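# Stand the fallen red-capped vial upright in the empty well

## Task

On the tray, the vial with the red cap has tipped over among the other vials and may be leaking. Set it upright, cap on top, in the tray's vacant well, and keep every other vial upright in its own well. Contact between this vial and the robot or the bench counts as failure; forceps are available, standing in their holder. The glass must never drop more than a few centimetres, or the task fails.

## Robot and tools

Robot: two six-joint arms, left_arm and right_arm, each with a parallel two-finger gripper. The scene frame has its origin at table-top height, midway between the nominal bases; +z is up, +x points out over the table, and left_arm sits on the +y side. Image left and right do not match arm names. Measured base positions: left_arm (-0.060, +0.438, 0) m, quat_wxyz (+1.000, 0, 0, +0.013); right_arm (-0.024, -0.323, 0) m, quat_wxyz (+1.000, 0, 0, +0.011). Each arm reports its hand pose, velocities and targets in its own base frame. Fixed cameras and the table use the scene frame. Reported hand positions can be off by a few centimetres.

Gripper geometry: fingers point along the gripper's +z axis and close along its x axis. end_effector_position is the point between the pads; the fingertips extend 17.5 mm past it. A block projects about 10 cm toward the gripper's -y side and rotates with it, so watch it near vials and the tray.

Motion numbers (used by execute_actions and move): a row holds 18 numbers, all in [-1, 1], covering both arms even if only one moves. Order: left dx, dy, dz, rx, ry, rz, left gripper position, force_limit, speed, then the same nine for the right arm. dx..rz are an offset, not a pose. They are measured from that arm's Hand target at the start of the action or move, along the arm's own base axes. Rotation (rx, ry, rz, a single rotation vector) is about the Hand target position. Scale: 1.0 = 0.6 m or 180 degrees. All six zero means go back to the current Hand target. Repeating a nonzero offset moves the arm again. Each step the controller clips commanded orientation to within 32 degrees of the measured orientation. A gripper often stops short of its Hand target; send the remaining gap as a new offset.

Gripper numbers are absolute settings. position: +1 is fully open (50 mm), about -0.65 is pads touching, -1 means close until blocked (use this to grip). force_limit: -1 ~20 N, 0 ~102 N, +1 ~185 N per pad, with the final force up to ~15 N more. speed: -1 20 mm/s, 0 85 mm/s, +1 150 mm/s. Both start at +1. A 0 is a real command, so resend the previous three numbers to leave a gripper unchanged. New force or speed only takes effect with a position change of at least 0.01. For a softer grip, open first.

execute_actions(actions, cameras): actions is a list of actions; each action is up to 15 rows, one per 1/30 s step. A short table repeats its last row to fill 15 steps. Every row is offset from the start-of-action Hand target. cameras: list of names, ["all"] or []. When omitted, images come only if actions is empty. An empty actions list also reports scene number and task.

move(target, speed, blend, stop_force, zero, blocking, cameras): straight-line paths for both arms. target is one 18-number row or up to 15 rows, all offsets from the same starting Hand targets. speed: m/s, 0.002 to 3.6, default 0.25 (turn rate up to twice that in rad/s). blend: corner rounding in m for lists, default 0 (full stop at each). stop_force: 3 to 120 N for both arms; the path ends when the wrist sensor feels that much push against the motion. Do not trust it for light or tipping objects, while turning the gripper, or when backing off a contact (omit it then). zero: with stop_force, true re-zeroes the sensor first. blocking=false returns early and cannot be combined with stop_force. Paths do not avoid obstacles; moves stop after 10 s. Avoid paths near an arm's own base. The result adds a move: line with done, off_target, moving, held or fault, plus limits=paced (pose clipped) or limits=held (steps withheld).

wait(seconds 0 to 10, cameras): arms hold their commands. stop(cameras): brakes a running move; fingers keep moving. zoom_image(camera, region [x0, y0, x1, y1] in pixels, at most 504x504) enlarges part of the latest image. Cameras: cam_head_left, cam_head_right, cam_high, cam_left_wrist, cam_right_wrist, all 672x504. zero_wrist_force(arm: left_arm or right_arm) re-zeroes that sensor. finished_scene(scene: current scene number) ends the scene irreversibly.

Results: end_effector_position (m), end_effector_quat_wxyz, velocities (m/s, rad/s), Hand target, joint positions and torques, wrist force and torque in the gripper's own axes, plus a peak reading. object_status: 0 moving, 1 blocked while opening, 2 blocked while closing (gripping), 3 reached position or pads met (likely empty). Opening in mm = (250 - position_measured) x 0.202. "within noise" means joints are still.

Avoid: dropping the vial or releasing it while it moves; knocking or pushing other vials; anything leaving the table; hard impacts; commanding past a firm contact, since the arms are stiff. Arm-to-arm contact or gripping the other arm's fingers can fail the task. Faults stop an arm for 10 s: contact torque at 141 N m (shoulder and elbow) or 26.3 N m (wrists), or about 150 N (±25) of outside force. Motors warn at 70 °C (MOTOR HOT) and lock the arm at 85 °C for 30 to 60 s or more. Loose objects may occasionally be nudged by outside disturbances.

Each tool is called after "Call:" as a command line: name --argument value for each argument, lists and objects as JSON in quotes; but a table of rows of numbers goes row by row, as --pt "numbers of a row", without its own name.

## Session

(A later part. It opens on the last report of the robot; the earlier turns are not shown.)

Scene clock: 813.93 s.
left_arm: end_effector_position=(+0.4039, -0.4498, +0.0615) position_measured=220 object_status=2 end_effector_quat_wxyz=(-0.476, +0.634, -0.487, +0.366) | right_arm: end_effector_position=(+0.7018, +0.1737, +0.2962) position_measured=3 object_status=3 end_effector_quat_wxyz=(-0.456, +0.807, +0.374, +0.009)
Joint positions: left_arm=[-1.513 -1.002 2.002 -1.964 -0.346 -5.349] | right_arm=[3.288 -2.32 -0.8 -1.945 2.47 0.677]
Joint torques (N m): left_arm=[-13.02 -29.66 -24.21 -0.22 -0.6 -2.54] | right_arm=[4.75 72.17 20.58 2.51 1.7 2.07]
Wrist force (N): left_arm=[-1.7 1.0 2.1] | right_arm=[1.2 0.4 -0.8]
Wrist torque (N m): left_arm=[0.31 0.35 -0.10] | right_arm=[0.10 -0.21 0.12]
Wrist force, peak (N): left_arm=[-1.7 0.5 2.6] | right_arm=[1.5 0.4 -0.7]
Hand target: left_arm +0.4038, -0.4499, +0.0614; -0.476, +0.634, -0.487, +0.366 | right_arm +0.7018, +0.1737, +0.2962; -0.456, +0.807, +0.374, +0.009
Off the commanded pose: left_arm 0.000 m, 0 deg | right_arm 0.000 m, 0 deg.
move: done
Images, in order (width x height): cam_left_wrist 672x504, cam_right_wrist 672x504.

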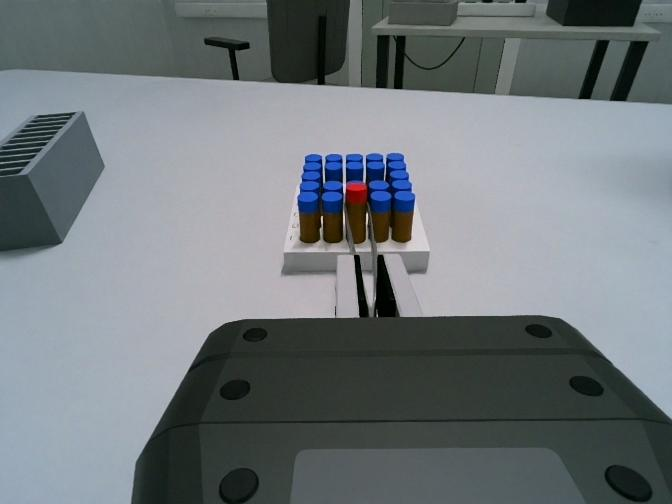

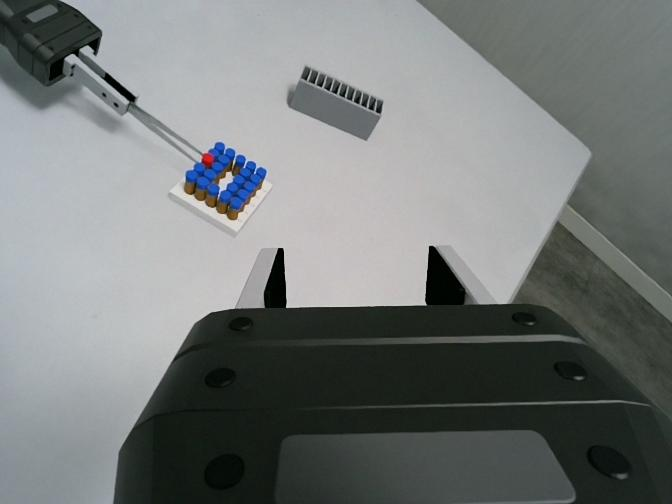

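Call:
move --pt "0 0 0.008 0 0 0 -0.5 -1 -1 0 0 0 0 0 0 1 1 1" --pt "0.0012 0.0010 0.008 0 0 0 -0.5 -1 -1 0 0 0 0 0 0 1 1 1" --pt "0.0012 0.0010 0 0 0 0 -0.5 -1 -1 0 0 0 0 0 0 1 1 1" --speed 0.02 --cameras '["cam_left_wrist","cam_right_wrist"]'

Call:
zoom_image --camera "cam_left_wrist" --region '[325, 205, 385, 255]'

Call:
zoom_image --camera "cam_right_wrist" --region '[185, 130, 235, 180]'

Scene clock: 829.60 s.
left_arm: end_effector_position=(+0.4046, -0.4493, +0.0615) position_measured=220 object_status=2 end_effector_quat_wxyz=(-0.476, +0.634, -0.487, +0.366) | right_arm: end_effector_position=(+0.7018, +0.1737, +0.2962) position_measured=3 object_status=3 end_effector_quat_wxyz=(-0.456, +0.807, +0.374, +0.009)
Joint positions: left_arm=[-1.511 -1.002 2.004 -1.968 -0.345 -5.345] | right_arm=[3.288 -2.32 -0.8 -1.945 2.47 0.677]
Joint torques (N m): left_arm=[11.09 -29.95 -1.56 -4 4.67 2.5] | right_arm=[4.44 69.97 21.39 2.61 1.57 2.16]
Wrist force (N): left_arm=[-1.4 0.8 2.0] | right_arm=[1.1 0.3 -0.9]
Wrist torque (N m): left_arm=[0.29 0.32 -0.18] | right_arm=[0.10 -0.20 0.12]
Wrist force, peak (N): left_arm=[-1.9 1.1 2.1] | right_arm=[1.4 0.2 -0.8]
Hand target: left_arm +0.4046, -0.4493, +0.0614; -0.476, +0.634, -0.487, +0.366 | right_arm +0.7018, +0.1737, +0.2962; -0.456, +0.807, +0.374, +0.009
Off the commanded pose: left_arm 0.000 m, 0 deg | right_arm 0.000 m, 0 deg.
move: done
Images, in order (width x height): cam_left_wrist 672x504, cam_right_wrist 672x504.

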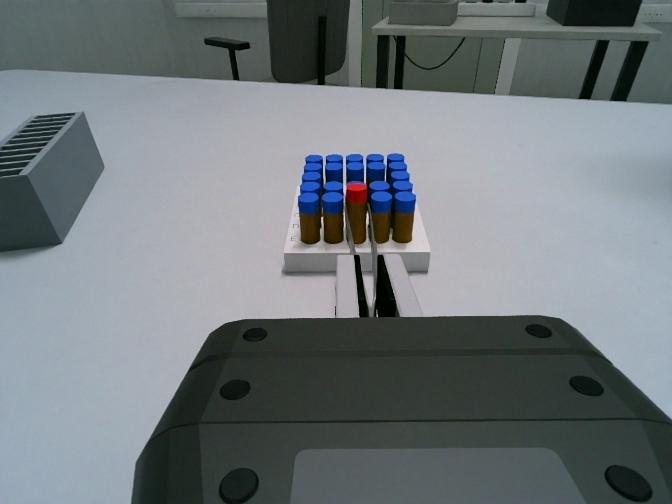

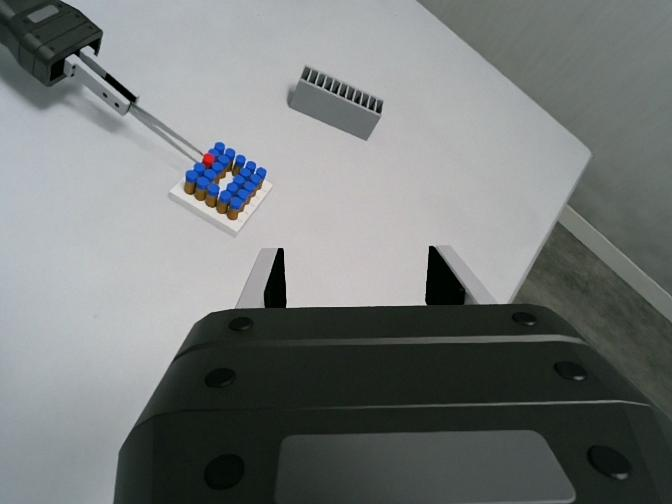

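Scaled by 8.400.

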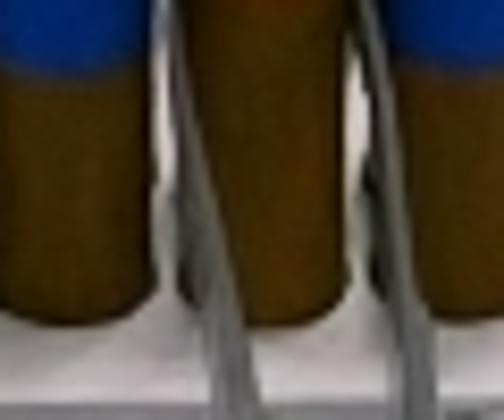

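Scaled by 10.080.

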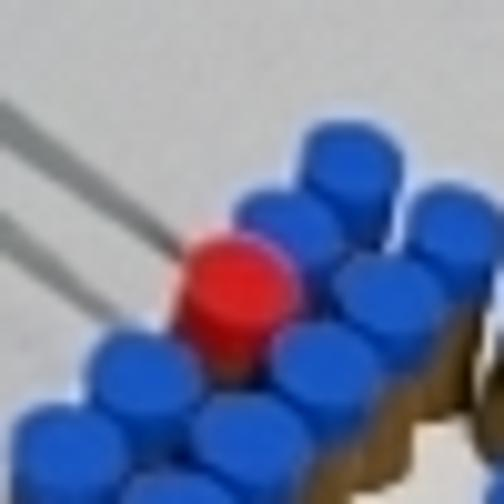

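Call:
move --pt "-0.0040 -0.0011 0 0 0 0 -0.5 -1 -1 0 0 0 0 0 0 1 1 1" --pt "-0.0040 -0.0011 -0.004 0 0 0 -0.5 -1 -1 0 0 0 0 0 0 1 1 1" --speed 0.02 --cameras '["cam_left_wrist","cam_right_wrist"]'

Call:
zoom_image --camera "cam_left_wrist" --region '[310, 180, 410, 280]'

Call:
zoom_image --camera "cam_right_wrist" --region '[185, 130, 235, 180]'

Scene clock: 843.43 s.
left_arm: end_effector_position=(+0.4022, -0.4500, +0.0592) position_measured=220 object_status=2 end_effector_quat_wxyz=(-0.476, +0.634, -0.487, +0.366) | right_arm: end_effector_position=(+0.7018, +0.1737, +0.2962) position_measured=3 object_status=3 end_effector_quat_wxyz=(-0.456, +0.807, +0.374, +0.009)
Joint positions: left_arm=[-1.516 -0.998 2.002 -1.96 -0.348 -5.356] | right_arm=[3.288 -2.32 -0.8 -1.945 2.47 0.677]
Joint torques (N m): left_arm=[-12.75 -26.52 -5.02 -4.49 -0.96 -2.57] | right_arm=[4.73 71.75 19.49 2.54 1.43 2.05]
Wrist force (N): left_arm=[-1.7 0.3 1.9] | right_arm=[1.3 0.3 -0.7]
Wrist torque (N m): left_arm=[0.35 0.35 -0.11] | right_arm=[0.10 -0.23 0.12]
Wrist force, peak (N): left_arm=[-1.7 1.1 2.1] | right_arm=[1.4 0.4 -0.8]
Hand target: left_arm +0.4022, -0.4499, +0.0590; -0.476, +0.634, -0.487, +0.366 | right_arm +0.7018, +0.1737, +0.2962; -0.456, +0.807, +0.374, +0.009
Off the commanded pose: left_arm 0.000 m, 0 deg | right_arm 0.000 m, 0 deg.
move: done
Images, in order (width x height): cam_left_wrist 672x504, cam_right_wrist 672x504.

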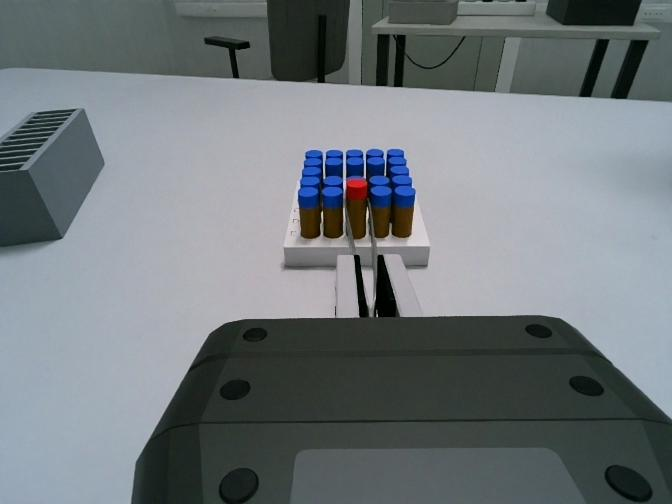

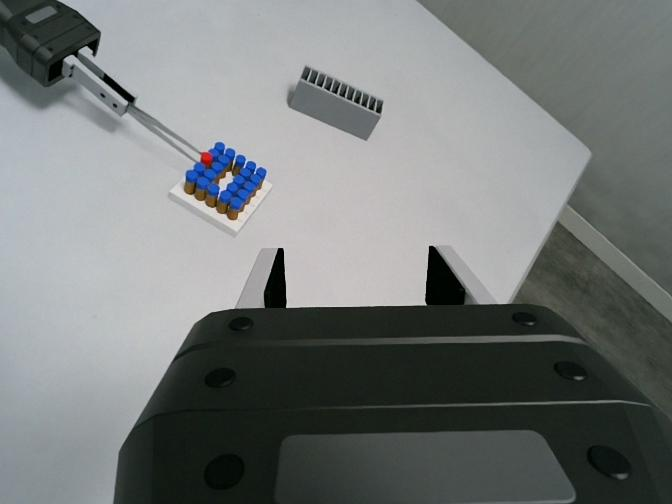

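Scaled by 5.040.

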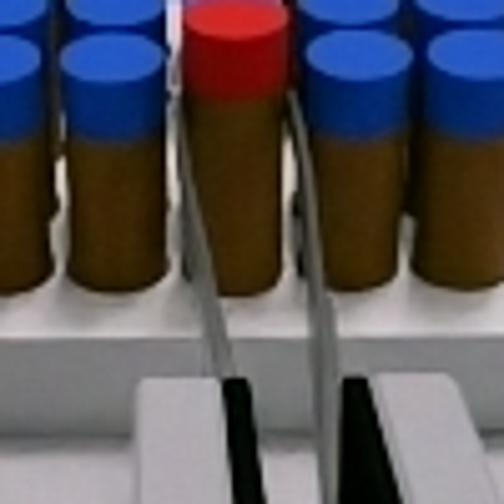

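Scaled by 10.080.

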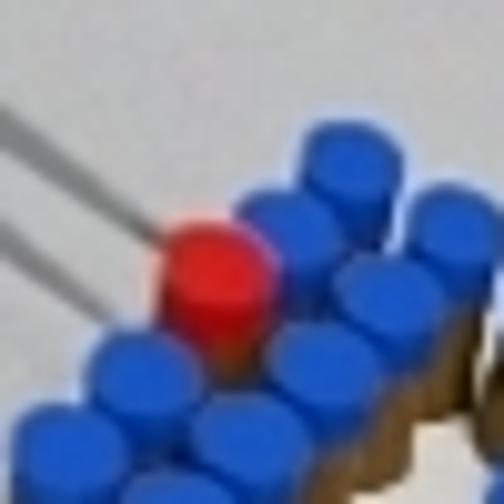

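Call:
move --pt "0 0 0.010 0 0 0 -0.5 -1 -1 0 0 0 0 0 0 1 1 1" --pt "0.0025 0.0007 0.010 0 0 0 -0.5 -1 -1 0 0 0 0 0 0 1 1 1" --speed 0.02 --cameras '["cam_left_wrist","cam_right_wrist"]'

Call:
zoom_image --camera "cam_left_wrist" --region '[325, 205, 385, 255]'

Call:
zoom_image --camera "cam_right_wrist" --region '[185, 130, 235, 180]'

Scene clock: 856.50 s.
left_arm: end_effector_position=(+0.4036, -0.4496, +0.0651) position_measured=220 object_status=2 end_effector_quat_wxyz=(-0.476, +0.634, -0.487, +0.366) | right_arm: end_effector_position=(+0.7018, +0.1737, +0.2962) position_measured=3 object_status=3 end_effector_quat_wxyz=(-0.456, +0.807, +0.374, +0.009)
Joint positions: left_arm=[-1.513 -1.01 2.002 -1.954 -0.346 -5.35] | right_arm=[3.288 -2.32 -0.8 -1.945 2.47 0.677]
Joint torques (N m): left_arm=[9.28 -29.41 -0.2 -4.13 4.78 2.82] | right_arm=[4.31 70.73 19.54 2.39 1.38 1.98]
Wrist force (N): left_arm=[-1.5 1.1 2.1] | right_arm=[1.2 0.4 -0.8]
Wrist torque (N m): left_arm=[0.28 0.33 -0.18] | right_arm=[0.11 -0.22 0.12]
Wrist force, peak (N): left_arm=[-1.5 1.0 2.2] | right_arm=[1.2 0.4 -1.0]
Hand target: left_arm +0.4037, -0.4495, +0.0650; -0.476, +0.634, -0.487, +0.366 | right_arm +0.7018, +0.1737, +0.2962; -0.456, +0.807, +0.374, +0.009
Off the commanded pose: left_arm 0.000 m, 0 deg | right_arm 0.000 m, 0 deg.
move: done
Images, in order (width x height): cam_left_wrist 672x504, cam_right_wrist 672x504.

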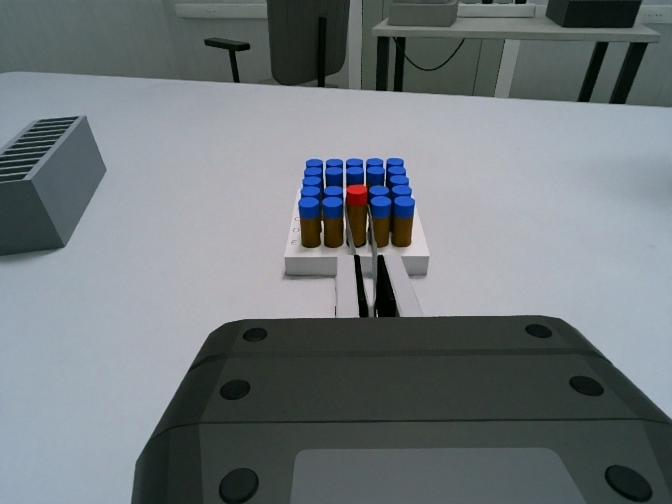

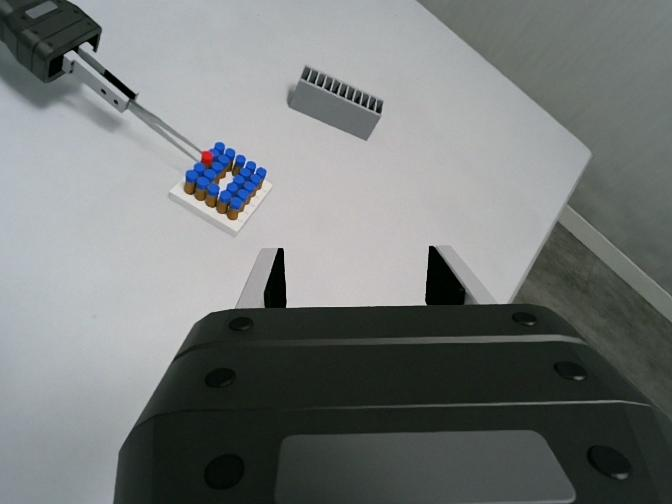

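Scaled by 8.400.

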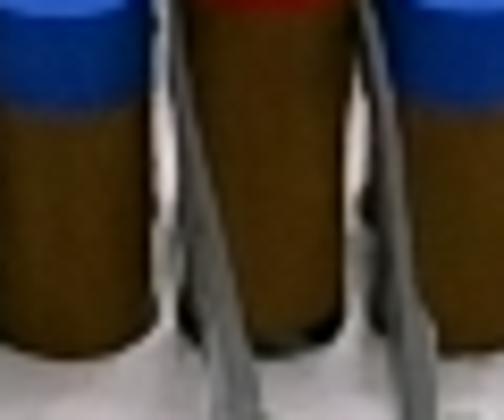

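Scaled by 10.080.

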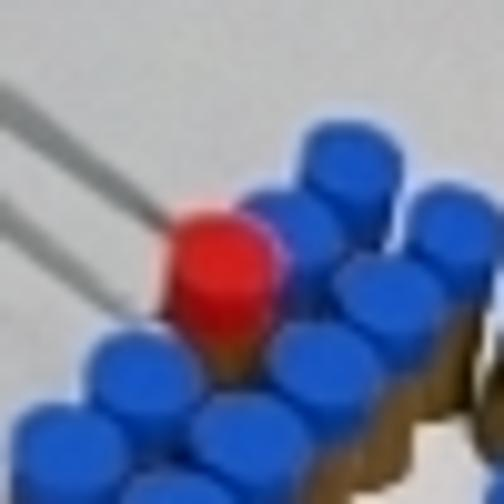

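Call:
move --pt "0.0005 0.0009 0 0 0 0 -0.5 -1 -1 0 0 0 0 0 0 1 1 1" --pt "0.0005 0.0009 -0.003 0 0 0 -0.5 -1 -1 0 0 0 0 0 0 1 1 1" --speed 0.02 --cameras '["cam_left_wrist","cam_right_wrist"]'

Call:
zoom_image --camera "cam_left_wrist" --region '[325, 205, 385, 255]'

Call:
zoom_image --camera "cam_right_wrist" --region '[185, 130, 235, 180]'

Scene clock: 864.73 s.
left_arm: end_effector_position=(+0.4040, -0.4490, +0.0633) position_measured=220 object_status=2 end_effector_quat_wxyz=(-0.476, +0.634, -0.487, +0.366) | right_arm: end_effector_position=(+0.7018, +0.1737, +0.2962) position_measured=3 object_status=3 end_effector_quat_wxyz=(-0.456, +0.807, +0.374, +0.009)
Joint positions: left_arm=[-1.512 -1.007 2.004 -1.961 -0.346 -5.348] | right_arm=[3.288 -2.32 -0.8 -1.945 2.47 0.677]
Joint torques (N m): left_arm=[10.29 -28.61 -1.64 -4.38 4.43 2.75] | right_arm=[3.06 71.57 19.73 2.43 1.53 1.9]
Wrist force (N): left_arm=[-1.4 1.1 2.1] | right_arm=[1.2 0.2 -0.5]
Wrist torque (N m): left_arm=[0.29 0.34 -0.18] | right_arm=[0.07 -0.22 0.12]
Wrist force, peak (N): left_arm=[-1.6 1.2 2.1] | right_arm=[1.4 0.3 -0.9]
Hand target: left_arm +0.4040, -0.4490, +0.0632; -0.476, +0.634, -0.487, +0.366 | right_arm +0.7018, +0.1737, +0.2962; -0.456, +0.807, +0.374, +0.009
Off the commanded pose: left_arm 0.000 m, 0 deg | right_arm 0.000 m, 0 deg.
move: done
Images, in order (width x height): cam_left_wrist 672x504, cam_right_wrist 672x504.

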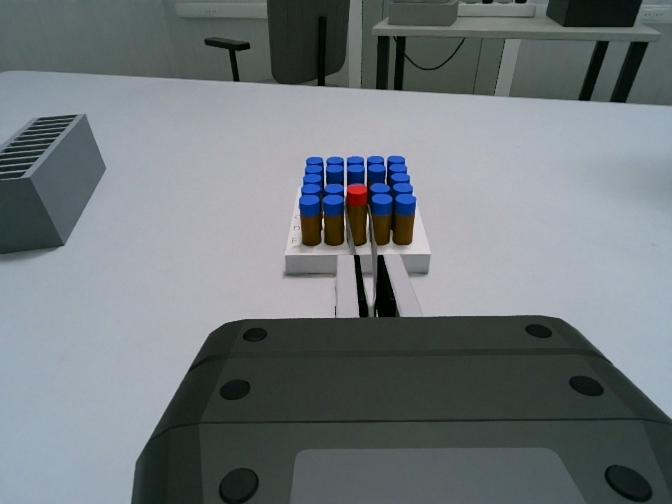

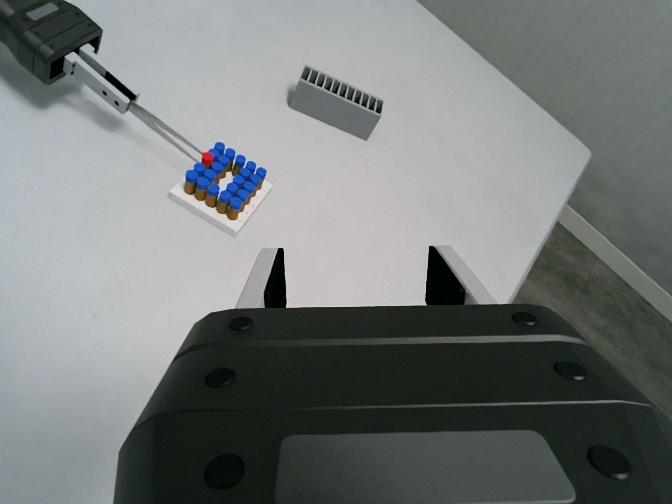

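Scaled by 8.400.

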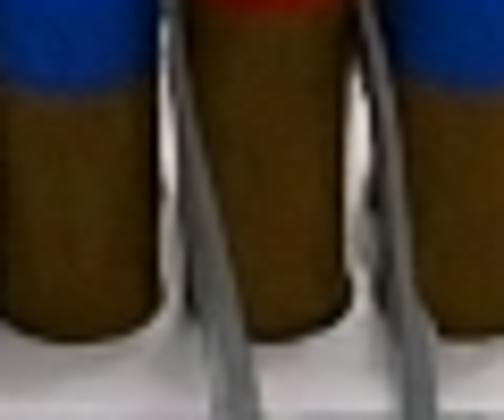

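Scaled by 10.080.

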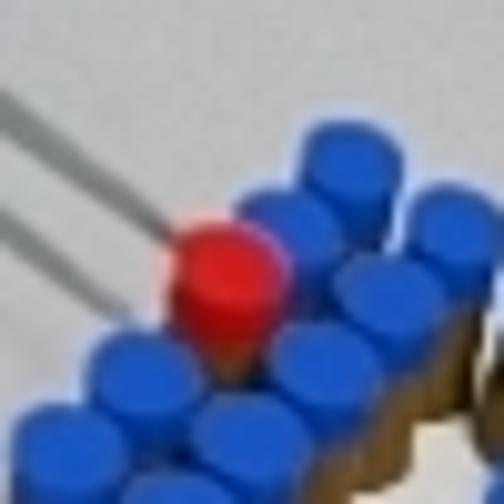

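Call:
move --pt "-0.0020 -0.0005 -0.003 0 0 0 -0.5 -1 -1 0 0 0 0 0 0 1 1 1" --pt "-0.0015 -0.0020 -0.003 0 0 0 -0.5 -1 -1 0 0 0 0 0 0 1 1 1" --pt "-0.0023 0.0010 -0.003 0 0 0 -0.5 -1 -1 0 0 0 0 0 0 1 1 1" --pt "-0.0020 -0.0005 -0.005 0 0 0 -0.5 -1 -1 0 0 0 0 0 0 1 1 1" --speed 0.02 --cameras '["cam_left_wrist","cam_right_wrist"]'

Call:
zoom_image --camera "cam_left_wrist" --region '[325, 195, 385, 245]'

Call:
zoom_image --camera "cam_right_wrist" --region '[185, 130, 235, 180]'

Scene clock: 877.07 s.
left_arm: end_effector_position=(+0.4027, -0.4492, +0.0603) position_measured=220 object_status=2 end_effector_quat_wxyz=(-0.476, +0.634, -0.487, +0.366) end_effector_velocity=(+0.000, -0.001, -0.002) end_effector_angular_velocity=(+0.004, +0.001, +0.000) | right_arm: end_effector_position=(+0.7018, +0.1737, +0.2962) position_measured=3 object_status=3 end_effector_quat_wxyz=(-0.456, +0.807, +0.374, +0.009)
Joint positions: left_arm=[-1.515 -1.001 2.004 -1.962 -0.347 -5.354] | right_arm=[3.288 -2.32 -0.8 -1.945 2.47 0.677]
Joint velocities: left_arm=[0 0.005 -0.002 -0.001 -0.001 0.002] | right_arm=[within noise]
Joint torques (N m): left_arm=[-0.22 -28.08 -24.86 -4.34 0.71 2.88] | right_arm=[4 71.99 21.01 2.38 1.26 2.2]
Wrist force (N): left_arm=[-1.4 1.1 2.0] | right_arm=[1.1 0.4 -0.9]
Wrist torque (N m): left_arm=[0.30 0.33 -0.11] | right_arm=[0.11 -0.20 0.12]
Wrist force, peak (N): left_arm=[-1.8 1.1 2.2] | right_arm=[1.3 0.4 -0.9]
Hand target: left_arm +0.4028, -0.4493, +0.0602; -0.476, +0.634, -0.487, +0.366 | right_arm +0.7018, +0.1737, +0.2962; -0.456, +0.807, +0.374, +0.009
Off the commanded pose: left_arm 0.000 m, 0 deg | right_arm 0.000 m, 0 deg.
move: done
Images, in order (width x height): cam_left_wrist 672x504, cam_right_wrist 672x504.

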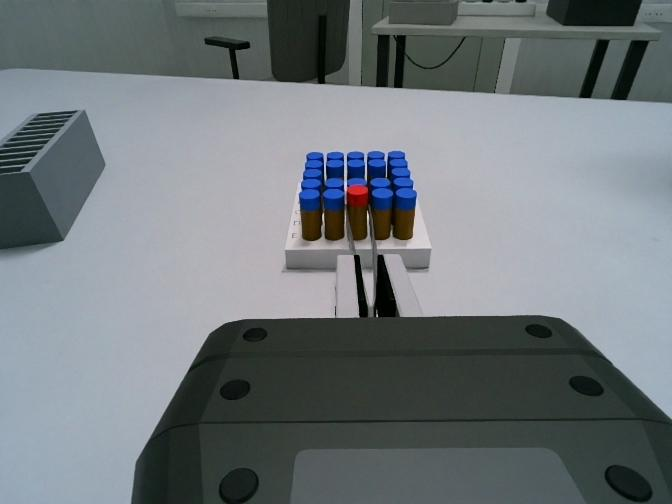

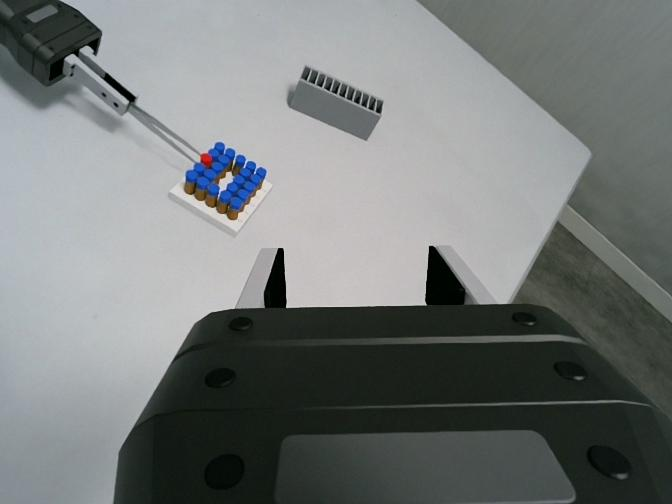

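Scaled by 8.400.

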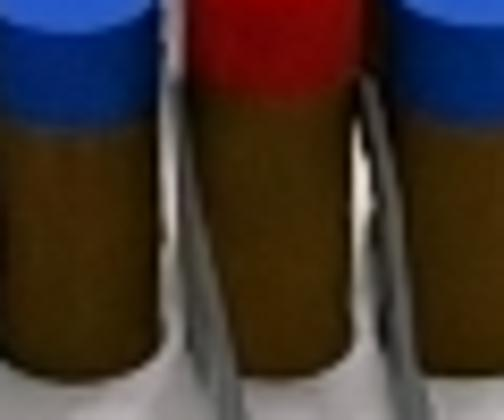

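Scaled by 10.080.

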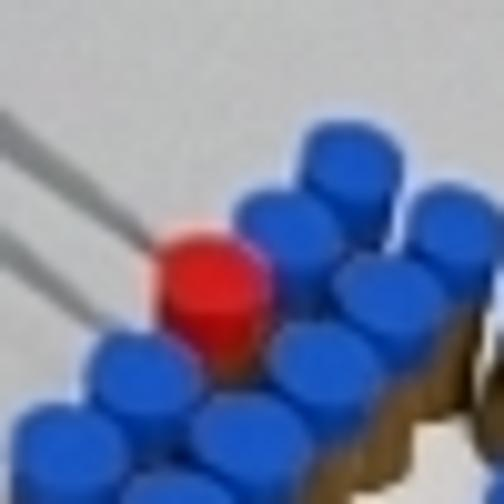

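Call:
move --target '[0,0,-0.007,0,0,0,-0.5,-1,-1,0,0,0,0,0,0,1,1,1]' --speed 0.015 --cameras '["cam_left_wrist","cam_right_wrist"]'

Call:
zoom_image --camera "cam_left_wrist" --region '[310, 180, 410, 280]'

Call:
zoom_image --camera "cam_right_wrist" --region '[185, 130, 235, 180]'

Scene clock: 883.43 s.
left_arm: end_effector_position=(+0.4028, -0.4493, +0.0561) position_measured=220 object_status=2 end_effector_quat_wxyz=(-0.476, +0.634, -0.487, +0.366) | right_arm: end_effector_position=(+0.7018, +0.1737, +0.2962) position_measured=3 object_status=3 end_effector_quat_wxyz=(-0.456, +0.807, +0.374, +0.009)
Joint positions: left_arm=[-1.515 -0.992 2.005 -1.971 -0.347 -5.354] | right_arm=[3.288 -2.32 -0.8 -1.945 2.47 0.677]
Joint torques (N m): left_arm=[9.16 -30.16 -0.53 -3.76 4.09 -1] | right_arm=[3.04 71.44 19.8 2.12 1.34 2.1]
Wrist force (N): left_arm=[-1.2 0.8 1.9] | right_arm=[1.0 0.4 -0.5]
Wrist torque (N m): left_arm=[0.31 0.33 -0.12] | right_arm=[0.10 -0.19 0.11]
Wrist force, peak (N): left_arm=[-1.6 1.2 2.1] | right_arm=[1.3 0.5 -0.8]
Hand target: left_arm +0.4028, -0.4493, +0.0560; -0.476, +0.634, -0.487, +0.366 | right_arm +0.7018, +0.1737, +0.2962; -0.456, +0.807, +0.374, +0.009
Off the commanded pose: left_arm 0.000 m, 0 deg | right_arm 0.000 m, 0 deg.
move: done
Images, in order (width x height): cam_left_wrist 672x504, cam_right_wrist 672x504.

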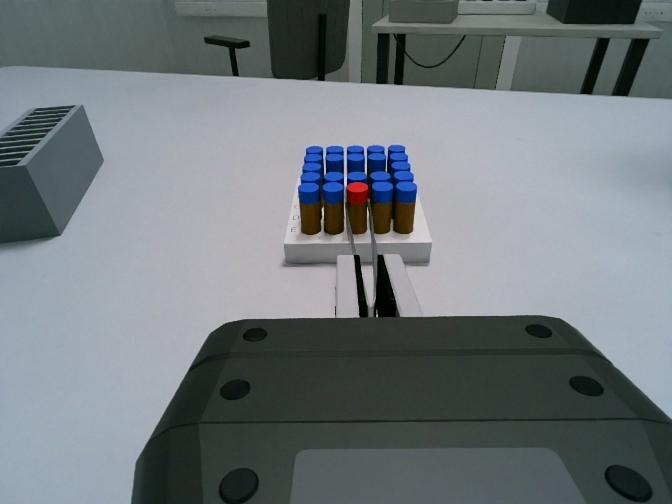

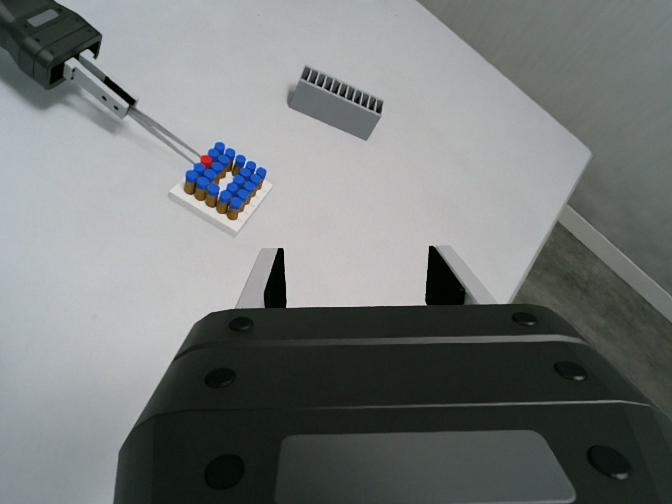

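Scaled by 5.040.

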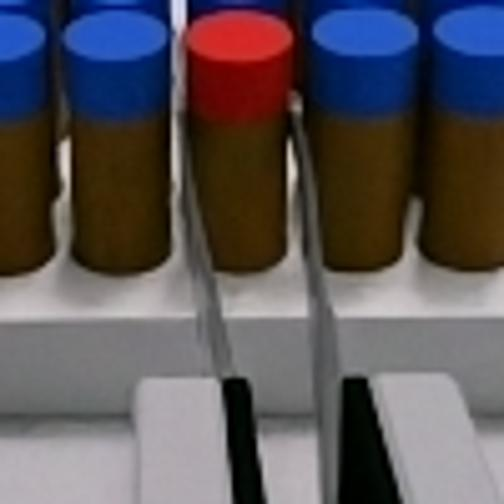

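Scaled by 10.080.

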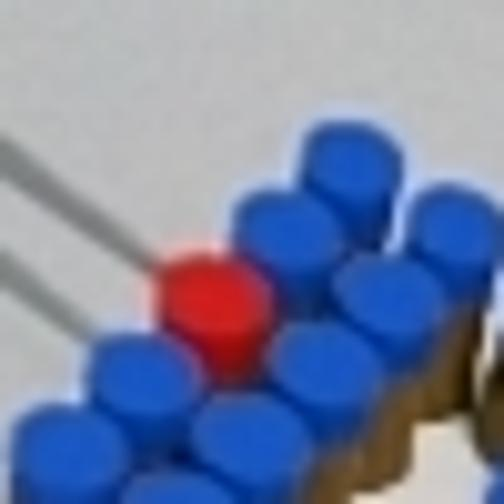

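Seated. Release, back out along +e and away, low over the bench on the robot side.

Call:
move --target '[0,0,0,0,0,0,-0.42,-1,-1,0,0,0,0,0,0,1,1,1]' --cameras '["cam_left_wrist"]'

Call:
zoom_image --camera "cam_left_wrist" --region '[310, 180, 410, 280]'

Scene clock: 887.77 s.
left_arm: end_effector_position=(+0.4028, -0.4493, +0.0560) position_measured=215 object_status=3 end_effector_quat_wxyz=(-0.476, +0.634, -0.487, +0.366) | right_arm: end_effector_position=(+0.7018, +0.1737, +0.2962) position_measured=3 object_status=3 end_effector_quat_wxyz=(-0.456, +0.807, +0.374, +0.009)
Joint positions: left_arm=[-1.515 -0.992 2.005 -1.972 -0.347 -5.354] | right_arm=[3.288 -2.32 -0.8 -1.945 2.47 0.677]
Joint torques (N m): left_arm=[11.43 -30.42 0.67 -4.15 3.86 -0.12] | right_arm=[3.13 71.43 21.93 2.23 1.31 1.91]
Wrist force (N): left_arm=[-1.4 0.8 2.0] | right_arm=[1.2 0.3 -0.7]
Wrist torque (N m): left_arm=[0.27 0.34 -0.12] | right_arm=[0.10 -0.21 0.12]
Wrist force, peak (N): left_arm=[-1.6 1.0 2.1] | right_arm=[1.3 0.2 -0.8]
Hand target: left_arm +0.4028, -0.4493, +0.0560; -0.476, +0.634, -0.487, +0.366 | right_arm +0.7018, +0.1737, +0.2962; -0.456, +0.807, +0.374, +0.009
Off the commanded pose: left_arm 0.000 m, 0 deg | right_arm 0.000 m, 0 deg.
move: done
Images, in order (width x height): cam_left_wrist 672x504.

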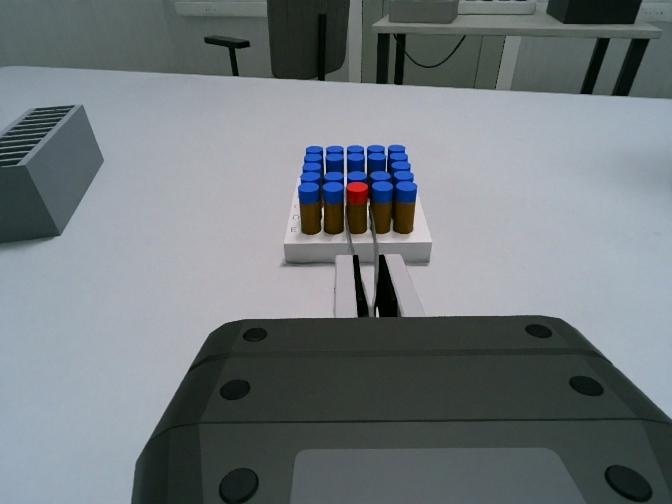

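Scaled by 5.040.

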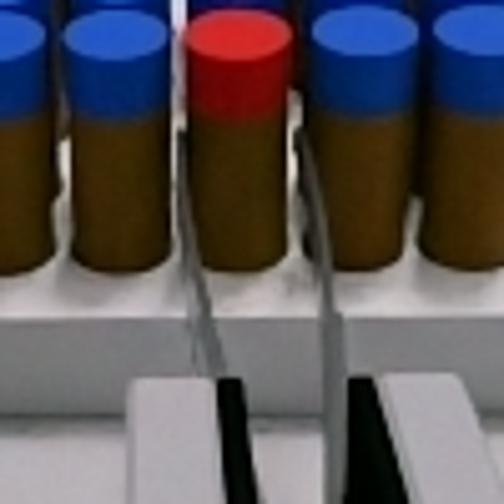

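Call:
move --target '[-0.058,-0.0154,0.002,0,0,0,-0.42,-1,-1,0,0,0,0,0,0,1,1,1]' --speed 0.03 --cameras '["cam_left_wrist","cam_right_wrist"]'

Call:
zoom_image --camera "cam_left_wrist" --region '[290, 130, 430, 270]'

Call:
zoom_image --camera "cam_right_wrist" --region '[160, 110, 280, 230]'

Scene clock: 894.47 s.
left_arm: end_effector_position=(+0.3680, -0.4585, +0.0572) position_measured=215 object_status=3 end_effector_quat_wxyz=(-0.476, +0.634, -0.487, +0.366) | right_arm: end_effector_position=(+0.7018, +0.1737, +0.2962) position_measured=3 object_status=3 end_effector_quat_wxyz=(-0.456, +0.807, +0.374, +0.009)
Joint positions: left_arm=[-1.582 -1.006 1.979 -1.797 -0.389 -5.498] | right_arm=[3.288 -2.32 -0.8 -1.945 2.47 0.677]
Joint torques (N m): left_arm=[-12.25 -42.25 -26.69 0.46 -0.99 -2.64] | right_arm=[3.1 71.72 20.93 2.22 1.36 1.84]
Wrist force (N): left_arm=[-1.2 0.6 2.4] | right_arm=[1.1 0.3 -0.8]
Wrist torque (N m): left_arm=[0.25 0.36 -0.14] | right_arm=[0.08 -0.20 0.12]
Wrist force, peak (N): left_arm=[-1.5 0.7 2.7] | right_arm=[1.3 0.5 -1.0]
Hand target: left_arm +0.3680, -0.4585, +0.0572; -0.476, +0.634, -0.487, +0.366 | right_arm +0.7018, +0.1737, +0.2962; -0.456, +0.807, +0.374, +0.009
Off the commanded pose: left_arm 0.000 m, 0 deg | right_arm 0.000 m, 0 deg.
move: done
Images, in order (width x height): cam_left_wrist 672x504, cam_right_wrist 672x504.

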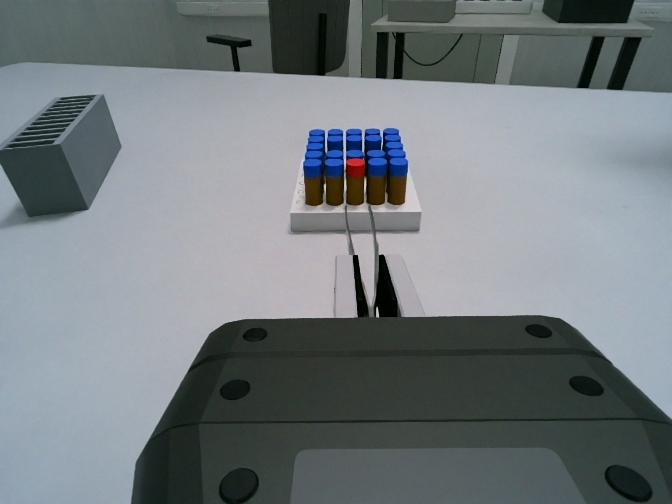

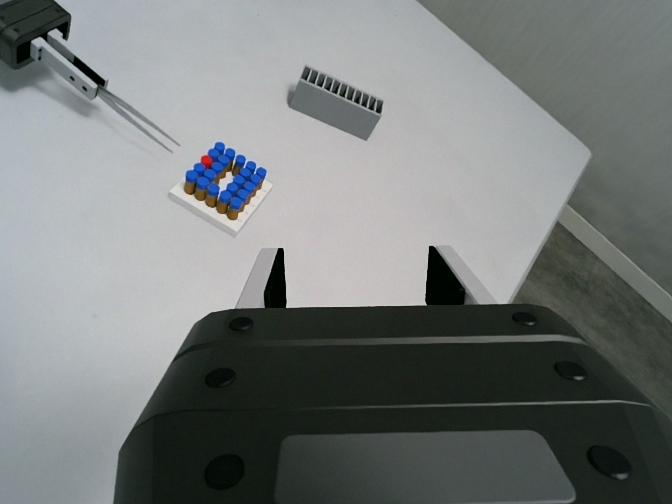

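Scaled by 3.600.

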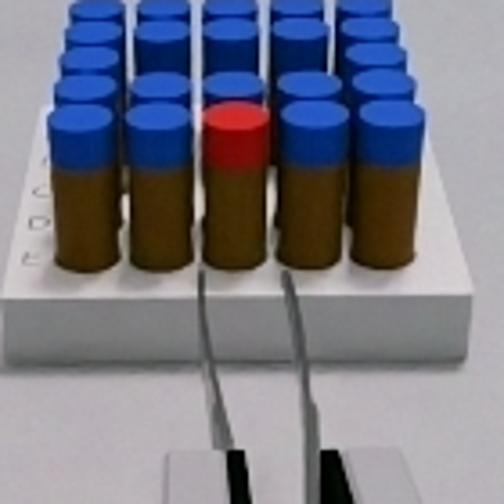

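Scaled by 4.200.

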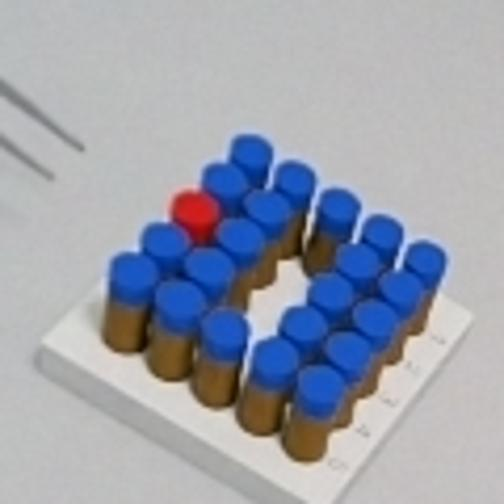

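Call:
move --target '[-0.08,-0.021,-0.016,0,0,0,-0.42,-1,-1,0,0,0,0,0,0,1,1,1]' --speed 0.08

Call:
finished_scene --scene 2

Scene clock: 900.57 s.
left_arm: end_effector_position=(+0.3200, -0.4711, +0.0476) position_measured=215 object_status=3 end_effector_quat_wxyz=(-0.476, +0.634, -0.487, +0.366) | right_arm: end_effector_position=(+0.7018, +0.1737, +0.2962) position_measured=3 object_status=3 end_effector_quat_wxyz=(-0.456, +0.807, +0.374, +0.009)
Joint positions: left_arm=[-1.672 -0.986 1.94 -1.64 -0.455 -5.65] | right_arm=[3.288 -2.32 -0.8 -1.945 2.47 0.677]
Joint torques (N m): left_arm=[-13.22 -29.56 -25.49 1.14 -1.24 -2.12] | right_arm=[3.19 71.86 21.11 2.09 1.38 2.01]
Wrist force (N): left_arm=[-1.4 1.1 2.1] | right_arm=[1.2 0.3 -0.6]
Wrist torque (N m): left_arm=[0.32 0.29 -0.14] | right_arm=[0.09 -0.22 0.12]
Wrist force, peak (N): left_arm=[-1.3 0.5 3.1] | right_arm=[1.3 0.5 -1.0]
Hand target: left_arm +0.3200, -0.4711, +0.0476; -0.476, +0.634, -0.487, +0.366 | right_arm +0.7018, +0.1737, +0.2962; -0.456, +0.807, +0.374, +0.009
Off the commanded pose: left_arm 0.000 m, 0 deg | right_arm 0.000 m, 0 deg.
move: done

The scene is finished: the task was done.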